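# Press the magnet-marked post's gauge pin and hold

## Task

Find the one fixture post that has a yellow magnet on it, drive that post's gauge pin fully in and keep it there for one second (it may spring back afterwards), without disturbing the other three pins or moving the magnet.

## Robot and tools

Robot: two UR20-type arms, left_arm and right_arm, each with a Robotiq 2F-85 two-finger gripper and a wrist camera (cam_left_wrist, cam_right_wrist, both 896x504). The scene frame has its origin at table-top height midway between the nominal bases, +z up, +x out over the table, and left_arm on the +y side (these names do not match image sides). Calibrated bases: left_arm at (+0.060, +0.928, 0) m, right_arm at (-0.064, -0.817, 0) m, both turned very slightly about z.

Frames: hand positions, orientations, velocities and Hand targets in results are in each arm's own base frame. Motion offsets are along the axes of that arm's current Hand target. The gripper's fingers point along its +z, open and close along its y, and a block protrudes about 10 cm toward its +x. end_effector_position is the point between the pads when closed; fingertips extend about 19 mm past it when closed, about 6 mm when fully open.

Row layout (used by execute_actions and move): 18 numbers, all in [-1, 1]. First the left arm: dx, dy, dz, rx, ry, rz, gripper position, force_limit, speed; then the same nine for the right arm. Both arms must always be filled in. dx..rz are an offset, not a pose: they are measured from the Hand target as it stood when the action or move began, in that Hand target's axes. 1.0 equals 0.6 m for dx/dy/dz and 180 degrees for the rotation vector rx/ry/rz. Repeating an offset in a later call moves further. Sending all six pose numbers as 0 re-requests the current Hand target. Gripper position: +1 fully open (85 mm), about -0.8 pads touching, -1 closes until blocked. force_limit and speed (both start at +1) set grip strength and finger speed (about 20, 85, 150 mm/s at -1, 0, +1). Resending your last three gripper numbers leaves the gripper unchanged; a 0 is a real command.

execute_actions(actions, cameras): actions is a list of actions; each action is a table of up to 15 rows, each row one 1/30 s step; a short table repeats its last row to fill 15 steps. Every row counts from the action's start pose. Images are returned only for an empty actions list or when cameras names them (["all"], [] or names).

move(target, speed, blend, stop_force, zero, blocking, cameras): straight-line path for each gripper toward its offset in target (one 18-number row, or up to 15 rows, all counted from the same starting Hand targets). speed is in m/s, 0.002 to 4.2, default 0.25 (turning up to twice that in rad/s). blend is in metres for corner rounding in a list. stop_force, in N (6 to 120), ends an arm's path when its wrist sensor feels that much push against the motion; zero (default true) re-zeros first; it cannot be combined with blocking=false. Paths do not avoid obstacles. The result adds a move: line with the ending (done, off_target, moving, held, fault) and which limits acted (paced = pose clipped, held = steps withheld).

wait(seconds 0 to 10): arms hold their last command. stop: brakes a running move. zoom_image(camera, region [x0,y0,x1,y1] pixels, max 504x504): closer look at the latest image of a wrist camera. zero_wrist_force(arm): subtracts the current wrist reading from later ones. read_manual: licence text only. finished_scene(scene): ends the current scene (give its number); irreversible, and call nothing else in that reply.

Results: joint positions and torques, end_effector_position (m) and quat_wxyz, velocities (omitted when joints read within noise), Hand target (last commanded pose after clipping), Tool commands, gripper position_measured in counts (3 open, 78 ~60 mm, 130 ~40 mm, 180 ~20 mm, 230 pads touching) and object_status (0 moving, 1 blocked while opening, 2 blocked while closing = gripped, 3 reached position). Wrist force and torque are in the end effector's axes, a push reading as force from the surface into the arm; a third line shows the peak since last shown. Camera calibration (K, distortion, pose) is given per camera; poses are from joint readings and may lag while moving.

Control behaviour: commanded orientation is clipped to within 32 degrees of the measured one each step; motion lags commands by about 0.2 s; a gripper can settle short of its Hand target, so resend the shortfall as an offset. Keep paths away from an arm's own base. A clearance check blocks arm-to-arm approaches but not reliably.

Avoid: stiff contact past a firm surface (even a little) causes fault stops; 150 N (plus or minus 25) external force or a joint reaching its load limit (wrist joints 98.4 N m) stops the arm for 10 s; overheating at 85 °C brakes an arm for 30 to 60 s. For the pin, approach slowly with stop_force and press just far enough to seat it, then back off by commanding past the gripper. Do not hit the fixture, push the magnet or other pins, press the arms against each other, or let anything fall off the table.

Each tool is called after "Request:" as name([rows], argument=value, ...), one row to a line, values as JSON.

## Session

Request:
execute_actions(actions=[])

Scene clock: 0.00 s.
left_arm: end_effector_position=(+0.3071, -0.4220, +0.1602) position_measured=3 object_status=3 end_effector_quat_wxyz=(+0.066, +0.956, -0.074, +0.275) | right_arm: end_effector_position=(+0.4900, -0.3027, +0.2369) position_measured=3 object_status=3 end_effector_quat_wxyz=(+0.548, -0.467, -0.511, -0.471)
Joint positions: left_arm=[-1.763 -1.739 2.857 -2.766 -1.003 1.555] | right_arm=[2.511 -2.074 -2.06 -2.212 2.389 -0.015]
Joint velocities: within noise
Joint torques (N m): no reading
Motor temperatures (°C): left_arm=[24 35 26 38 34 33] | right_arm=[28 35 35 36 33 38]
Wrist force (N): no reading
Wrist torque (N m): no reading
Wrist force, peak (N): no reading
Hand target: left_arm +0.3071, -0.4220, +0.1602; +0.066, +0.956, -0.074, +0.275 | right_arm +0.4900, -0.3027, +0.2369; +0.548, -0.467, -0.511, -0.471
Tool commands: left_gripper/position=+1.0 left_gripper/force_limit=+1.0 left_gripper/speed=+1.0 right_gripper/position=+1.0 right_gripper/force_limit=+1.0 right_gripper/speed=+1.0
camera_calibration:
cam_left_wrist: T_world_to_cam=[[-0.204299, -0.976285, 0.0716159, -0.353754], [-0.955218, 0.182823, -0.232669, 0.427195], [0.214058, -0.115943, -0.969916, 0.170568], [0, 0, 0, 1]] pos_world=[0.299281, -0.40369, 0.290166]
cam_right_wrist: T_world_to_cam=[[0.98966, 0.130322, -0.059914, -0.419077], [-0.0206188, -0.284112, -0.958569, 0.167032], [-0.141945, 0.949893, -0.278487, 0.549542], [0, 0, 0, 1]] pos_world=[0.496192, -0.419935, 0.288044]

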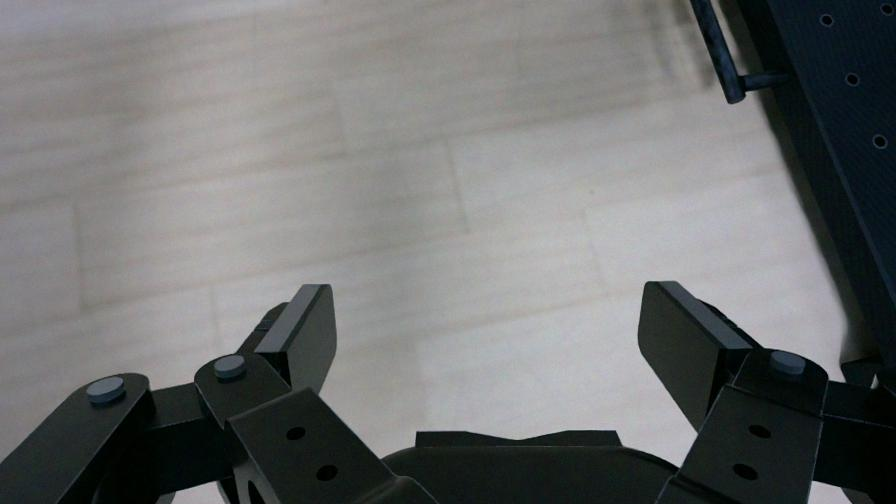

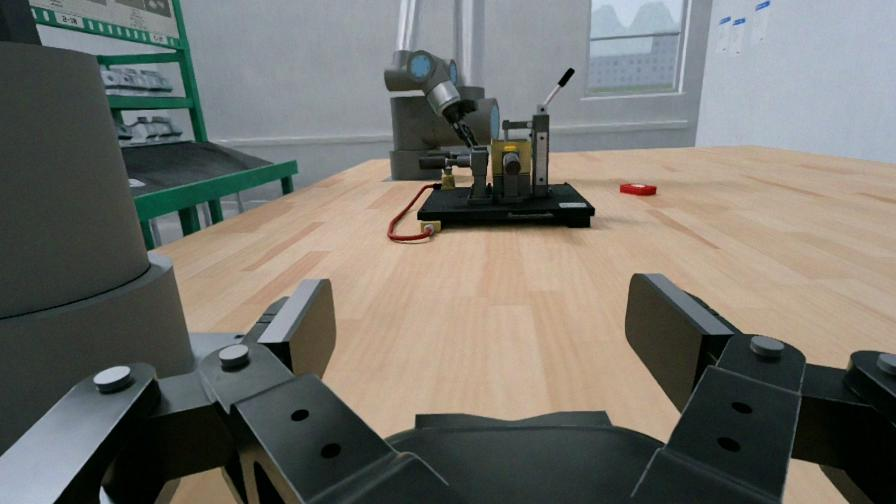

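Request:
zoom_image(camera="cam_right_wrist", region=[380, 50, 620, 250])

Scaled by 2.100 from the camera's 896x504 image, which has a finer 1280x720 frame.

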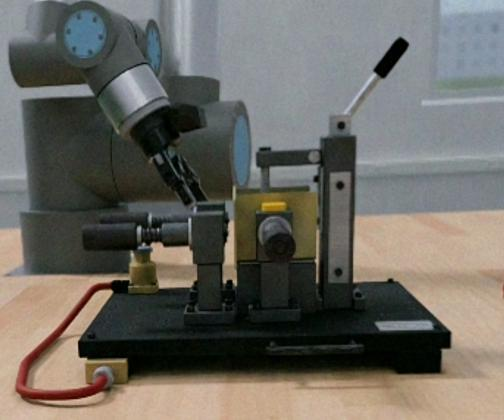

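Request:
move(target=[0,0,0,0,0,0,1,1,1,0.057,0.0777,0.665,0,0,0,-1,1,0], speed=0.4)

Request:
move(target=[0,0,0,0,0,0,1,1,1,-0.106,0.06,0.683,-0.0937,-0.1775,0.0131,-1,1,0], speed=0.4, cameras=["cam_right_wrist"])

Scene clock: 5.13 s.
left_arm: end_effector_position=(+0.3071, -0.4220, +0.1602) position_measured=3 object_status=3 end_effector_quat_wxyz=(+0.066, +0.956, -0.074, +0.275) | right_arm: end_effector_position=(+0.4894, +0.0973, +0.2867) position_measured=232 object_status=3 end_effector_quat_wxyz=(+0.548, -0.467, -0.511, -0.471)
Joint positions: left_arm=[-1.763 -1.739 2.857 -2.766 -1.003 1.555] | right_arm=[3.075 -1.841 -2.371 -2.297 2.95 -0.191]
Joint torques (N m): left_arm=[-1.75 -14.98 -53.47 -10.1 3.45 -0.65] | right_arm=[20.25 73.04 56.44 -7.51 3.38 -8.46]
Wrist force (N): left_arm=[0.1 0.1 -0.2] | right_arm=[-0.7 -0.1 1.2]
Wrist torque (N m): left_arm=[0.02 -0.02 0.00] | right_arm=[0.18 0.17 0.05]
Wrist force, peak (N): left_arm=[0.3 0.3 -0.4] | right_arm=[0.2 -0.1 4.4]
Hand target: left_arm +0.3071, -0.4220, +0.1602; +0.066, +0.956, -0.074, +0.275 | right_arm +0.4894, +0.0974, +0.2867; +0.548, -0.467, -0.511, -0.471
Off the commanded pose: left_arm 0.000 m, 0 deg | right_arm 0.000 m, 0 deg.
move: done

Scene clock: 7.00 s.
left_arm: end_effector_position=(+0.3071, -0.4220, +0.1602) position_measured=3 object_status=3 end_effector_quat_wxyz=(+0.066, +0.956, -0.074, +0.275) | right_arm: end_effector_position=(+0.4736, +0.5106, +0.2396) position_measured=232 object_status=3 end_effector_quat_wxyz=(-0.322, +0.662, +0.558, +0.382)
Joint positions: left_arm=[-1.763 -1.739 2.857 -2.766 -1.003 1.555] | right_arm=[4.058 -1.63 -2.379 -2.852 4.297 -0.257]
Joint torques (N m): left_arm=[-1.55 -12.02 -56.14 -9.73 3.07 -0.98] | right_arm=[34.05 47.08 74.2 -4.8 3.93 6.03]
Wrist force (N): left_arm=[0.2 0.2 -0.2] | right_arm=[-0.6 0.1 1.2]
Wrist torque (N m): left_arm=[0.03 -0.02 0.00] | right_arm=[0.49 0.34 -0.39]
Wrist force, peak (N): left_arm=[0.4 0.1 -0.4] | right_arm=[1.9 -1.8 4.6]
Hand target: left_arm +0.3071, -0.4220, +0.1602; +0.066, +0.956, -0.074, +0.275 | right_arm +0.4736, +0.5107, +0.2396; -0.322, +0.662, +0.558, +0.382
Off the commanded pose: left_arm 0.000 m, 0 deg | right_arm 0.000 m, 0 deg.
move: done
camera_calibration:
cam_right_wrist: T_world_to_cam=[[0.983705, -0.177246, -0.0301289, -0.355893], [-0.152732, -0.735441, -0.660151, 0.621836], [0.0948511, 0.653995, -0.750529, -0.0724964], [0, 0, 0, 1]] pos_world=[0.451944, 0.441656, 0.345372]
Images, in order (width x height): cam_right_wrist 896x504.

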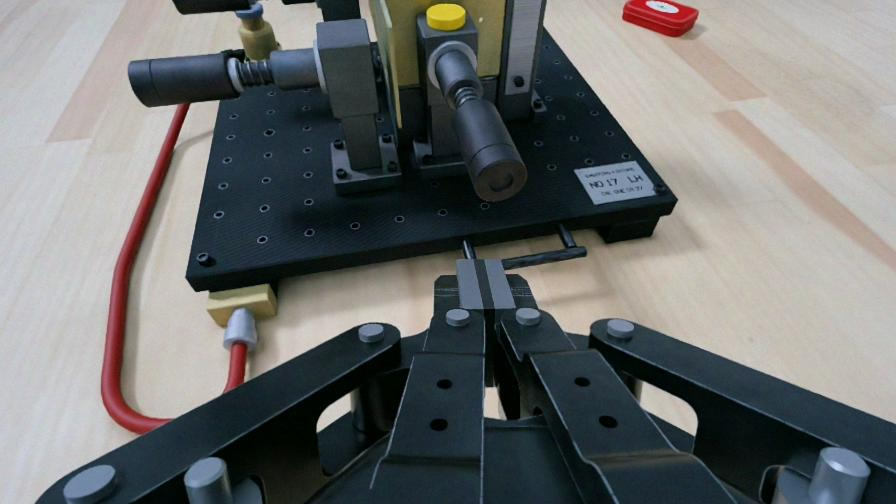

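Request:
move(target=[0,0,0,0,0,0,1,1,1,-0.022,0.0548,0.194,0.0481,0,-0.0278,-1,1,0], speed=0.2, cameras=["cam_right_wrist"])

Scene clock: 8.77 s.
left_arm: end_effector_position=(+0.3071, -0.4220, +0.1602) position_measured=3 object_status=3 end_effector_quat_wxyz=(+0.066, +0.956, -0.074, +0.275) | right_arm: end_effector_position=(+0.5219, +0.5979, +0.1700) position_measured=232 object_status=3 end_effector_quat_wxyz=(-0.354, +0.611, +0.614, +0.353)
Joint positions: left_arm=[-1.763 -1.739 2.857 -2.766 -1.003 1.555] | right_arm=[4.009 -1.864 -2.236 -2.833 4.114 -0.404]
Joint torques (N m): left_arm=[0.94 -13.81 -56.19 -9.88 2.74 -1.61] | right_arm=[-19.46 88.37 65.92 -6.97 -5.88 -7.5]
Wrist force (N): left_arm=[-0.2 -0.1 0.0] | right_arm=[-0.2 -0.3 1.2]
Wrist torque (N m): left_arm=[-0.02 0.03 0.00] | right_arm=[0.53 0.22 -0.01]
Wrist force, peak (N): left_arm=[0.1 0.0 -0.4] | right_arm=[-0.7 1.5 3.4]
Hand target: left_arm +0.3071, -0.4220, +0.1602; +0.066, +0.956, -0.074, +0.275 | right_arm +0.5219, +0.5980, +0.1699; -0.354, +0.611, +0.614, +0.353
Off the commanded pose: left_arm 0.000 m, 0 deg | right_arm 0.000 m, 0 deg.
move: done
camera_calibration:
cam_right_wrist: T_world_to_cam=[[0.999542, -0.00394905, -0.0299901, -0.501972], [-0.022773, -0.7508, -0.660137, 0.588816], [-0.0199097, 0.660518, -0.750546, -0.130402], [0, 0, 0, 1]] pos_world=[0.512556, 0.526234, 0.275772]
Images, in order (width x height): cam_right_wrist 896x504.

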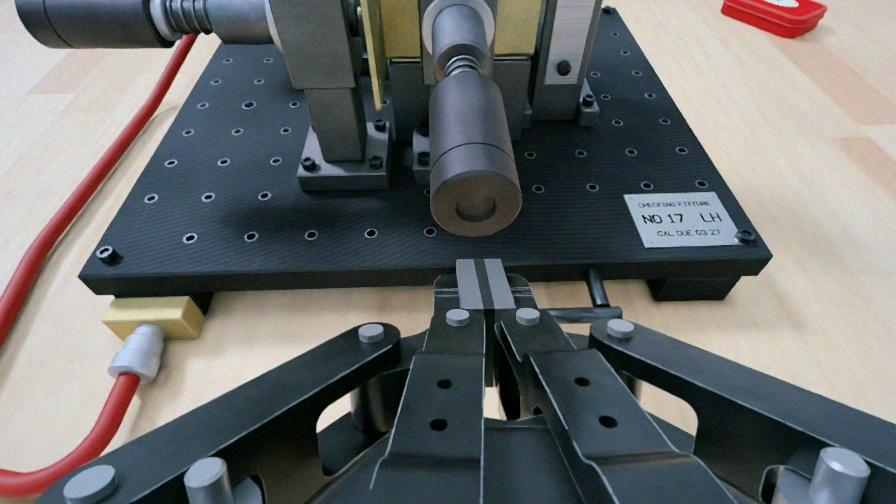

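Request:
move([
  [0,0,0,0,0,0,1,1,1,0.0217,0,0.0375,0,0,0,-1,1,0],
  [0,0,0,0,0,0,1,1,1,0.035,0,0.0606,0,0,0,-1,1,0],
], speed=[0.1,0.03], blend=[0.004,0])

Request:
move(target=[0,0,0,0,0,0,1,1,1,0.0292,0,0.0505,0,0,0,-1,1,0], speed=0.008, stop_force=30, cameras=["cam_right_wrist"])

Request:
wait(seconds=0.9)

Scene clock: 10.27 s.
left_arm: end_effector_position=(+0.3071, -0.4220, +0.1602) position_measured=3 object_status=3 end_effector_quat_wxyz=(+0.066, +0.956, -0.074, +0.275) | right_arm: end_effector_position=(+0.5217, +0.6398, +0.1699) position_measured=232 object_status=3 end_effector_quat_wxyz=(-0.354, +0.611, +0.614, +0.353)
Joint positions: left_arm=[-1.763 -1.739 2.857 -2.766 -1.003 1.555] | right_arm=[4.054 -1.88 -2.206 -2.829 4.15 -0.372]
Joint torques (N m): left_arm=[0.72 -9.46 -55.01 -9.97 3.05 -0.82] | right_arm=[25.58 90.43 76.95 6.75 4.17 5.23]
Wrist force (N): left_arm=[0.1 -0.2 -0.2] | right_arm=[-4.5 -2.8 -8.1]
Wrist torque (N m): left_arm=[-0.03 -0.01 0.00] | right_arm=[0.74 0.17 -0.45]
Wrist force, peak (N): left_arm=[-0.3 0.2 0.1] | right_arm=[-4.5 -2.6 -8.1]
Hand target: left_arm +0.3071, -0.4220, +0.1602; +0.066, +0.956, -0.074, +0.275 | right_arm +0.5217, +0.6400, +0.1700; -0.354, +0.611, +0.614, +0.353
Off the commanded pose: left_arm 0.000 m, 0 deg | right_arm 0.000 m, 0 deg.
move: done

Scene clock: 12.67 s.
left_arm: end_effector_position=(+0.3071, -0.4220, +0.1602) position_measured=3 object_status=3 end_effector_quat_wxyz=(+0.066, +0.956, -0.074, +0.275) | right_arm: end_effector_position=(+0.5217, +0.6496, +0.1699) position_measured=232 object_status=3 end_effector_quat_wxyz=(-0.354, +0.611, +0.614, +0.353)
Joint positions: left_arm=[-1.763 -1.739 2.857 -2.766 -1.003 1.555] | right_arm=[4.064 -1.884 -2.199 -2.828 4.158 -0.365]
Joint torques (N m): left_arm=[2.95 -10.85 -55.66 -9.61 3.53 -0.9] | right_arm=[-6.61 129.02 69.42 7.21 -5.59 -7.57]
Wrist force (N): left_arm=[-0.2 -0.1 0.1] | right_arm=[-13.2 -3.3 -34.8]
Wrist torque (N m): left_arm=[-0.02 0.04 0.00] | right_arm=[0.81 0.32 -0.42]
Wrist force, peak (N): left_arm=[0.5 0.1 -0.3] | right_arm=[-17.6 -2.9 -61.6]
Hand target: left_arm +0.3071, -0.4220, +0.1602; +0.066, +0.956, -0.074, +0.275 | right_arm +0.5217, +0.6496, +0.1700; -0.354, +0.611, +0.614, +0.353 (not the last commanded pose)
Off the commanded pose: left_arm 0.000 m, 0 deg | right_arm 0.025 m, 0 deg.
move: contact (right_arm)
camera_calibration:
cam_right_wrist: T_world_to_cam=[[0.999541, -0.00374329, -0.0300773, -0.501665], [-0.022676, -0.750805, -0.660135, 0.627515], [-0.0201111, 0.660514, -0.750545, -0.164525], [0, 0, 0, 1]] pos_world=[0.512356, 0.577934, 0.275672]
Images, in order (width x height): cam_right_wrist 896x504.

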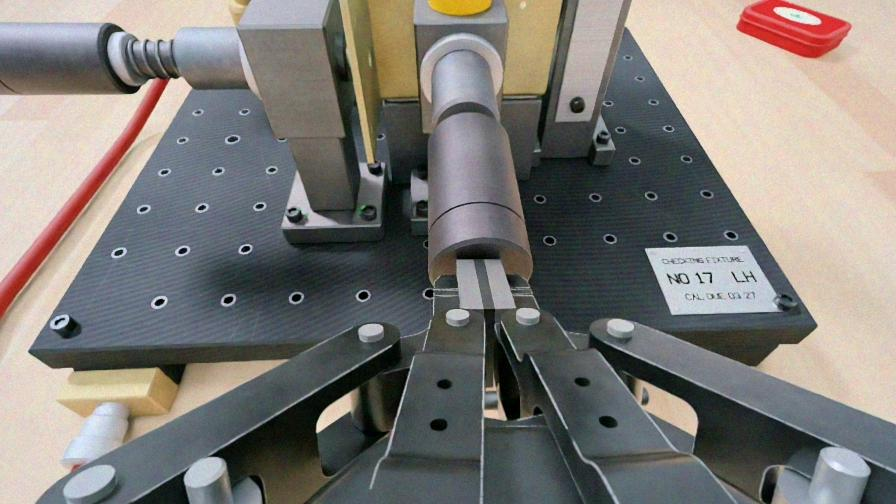

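Scene clock: 13.57 s.
left_arm: end_effector_position=(+0.3071, -0.4220, +0.1602) position_measured=3 object_status=3 end_effector_quat_wxyz=(+0.066, +0.956, -0.074, +0.275) | right_arm: end_effector_position=(+0.5217, +0.6496, +0.1700) position_measured=232 object_status=3 end_effector_quat_wxyz=(-0.354, +0.611, +0.614, +0.353)
Joint positions: left_arm=[-1.763 -1.739 2.857 -2.766 -1.003 1.555] | right_arm=[4.064 -1.884 -2.199 -2.828 4.158 -0.365]
Joint torques (N m): left_arm=[-4.73 -17.3 -53.48 -9.81 3.6 -1.37] | right_arm=[-1.52 132.22 66.08 7.55 -5.99 -7.02]
Wrist force (N): left_arm=[0.0 -0.1 -0.1] | right_arm=[-13.1 -3.3 -32.0]
Wrist torque (N m): left_arm=[-0.02 0.00 0.00] | right_arm=[0.79 0.26 -0.42]
Wrist force, peak (N): left_arm=[-0.5 -0.1 -0.2] | right_arm=[-12.9 -3.3 -34.4]
Hand target: left_arm +0.3071, -0.4220, +0.1602; +0.066, +0.956, -0.074, +0.275 | right_arm +0.5217, +0.6496, +0.1700; -0.354, +0.611, +0.614, +0.353 (not the last commanded pose)
Tool commands: left_gripper/position=+1.0 left_gripper/force_limit=+1.0 left_gripper/speed=+1.0 right_gripper/position=-1.0 right_gripper/force_limit=+1.0 right_gripper/speed=+0.0
Off the commanded pose: left_arm 0.000 m, 0 deg | right_arm 0.025 m, 0 deg.
wait: 0.90 s; at rest by 0.17 s

Request:
move(target=[0,0,0,0,0,0,1,1,1,-0.0292,0,-0.0505,0,0,0,-1,1,0], speed=0.08)

Request:
finished_scene(scene=3)

Scene clock: 14.57 s.
left_arm: end_effector_position=(+0.3071, -0.4220, +0.1602) position_measured=3 object_status=3 end_effector_quat_wxyz=(+0.066, +0.956, -0.074, +0.275) | right_arm: end_effector_position=(+0.5218, +0.6148, +0.1699) position_measured=232 object_status=3 end_effector_quat_wxyz=(-0.354, +0.611, +0.614, +0.353)
Joint positions: left_arm=[-1.763 -1.739 2.857 -2.766 -1.003 1.555] | right_arm=[4.028 -1.871 -2.224 -2.831 4.129 -0.391]
Joint torques (N m): left_arm=[-0.92 -17.3 -55.42 -10.29 3.26 -0.76] | right_arm=[-30.04 132.06 43.24 -6.41 -4.54 -6.78]
Wrist force (N): left_arm=[-0.1 0.0 -0.2] | right_arm=[-0.2 0.1 1.2]
Wrist torque (N m): left_arm=[0.00 0.02 0.00] | right_arm=[0.62 0.21 -0.01]
Wrist force, peak (N): left_arm=[0.3 0.3 0.0] | right_arm=[-12.9 -3.4 -32.3]
Hand target: left_arm +0.3071, -0.4220, +0.1602; +0.066, +0.956, -0.074, +0.275 | right_arm +0.5218, +0.6146, +0.1699; -0.354, +0.611, +0.614, +0.353
Off the commanded pose: left_arm 0.000 m, 0 deg | right_arm 0.000 m, 0 deg.
move: done

The scene is finished: the task was done.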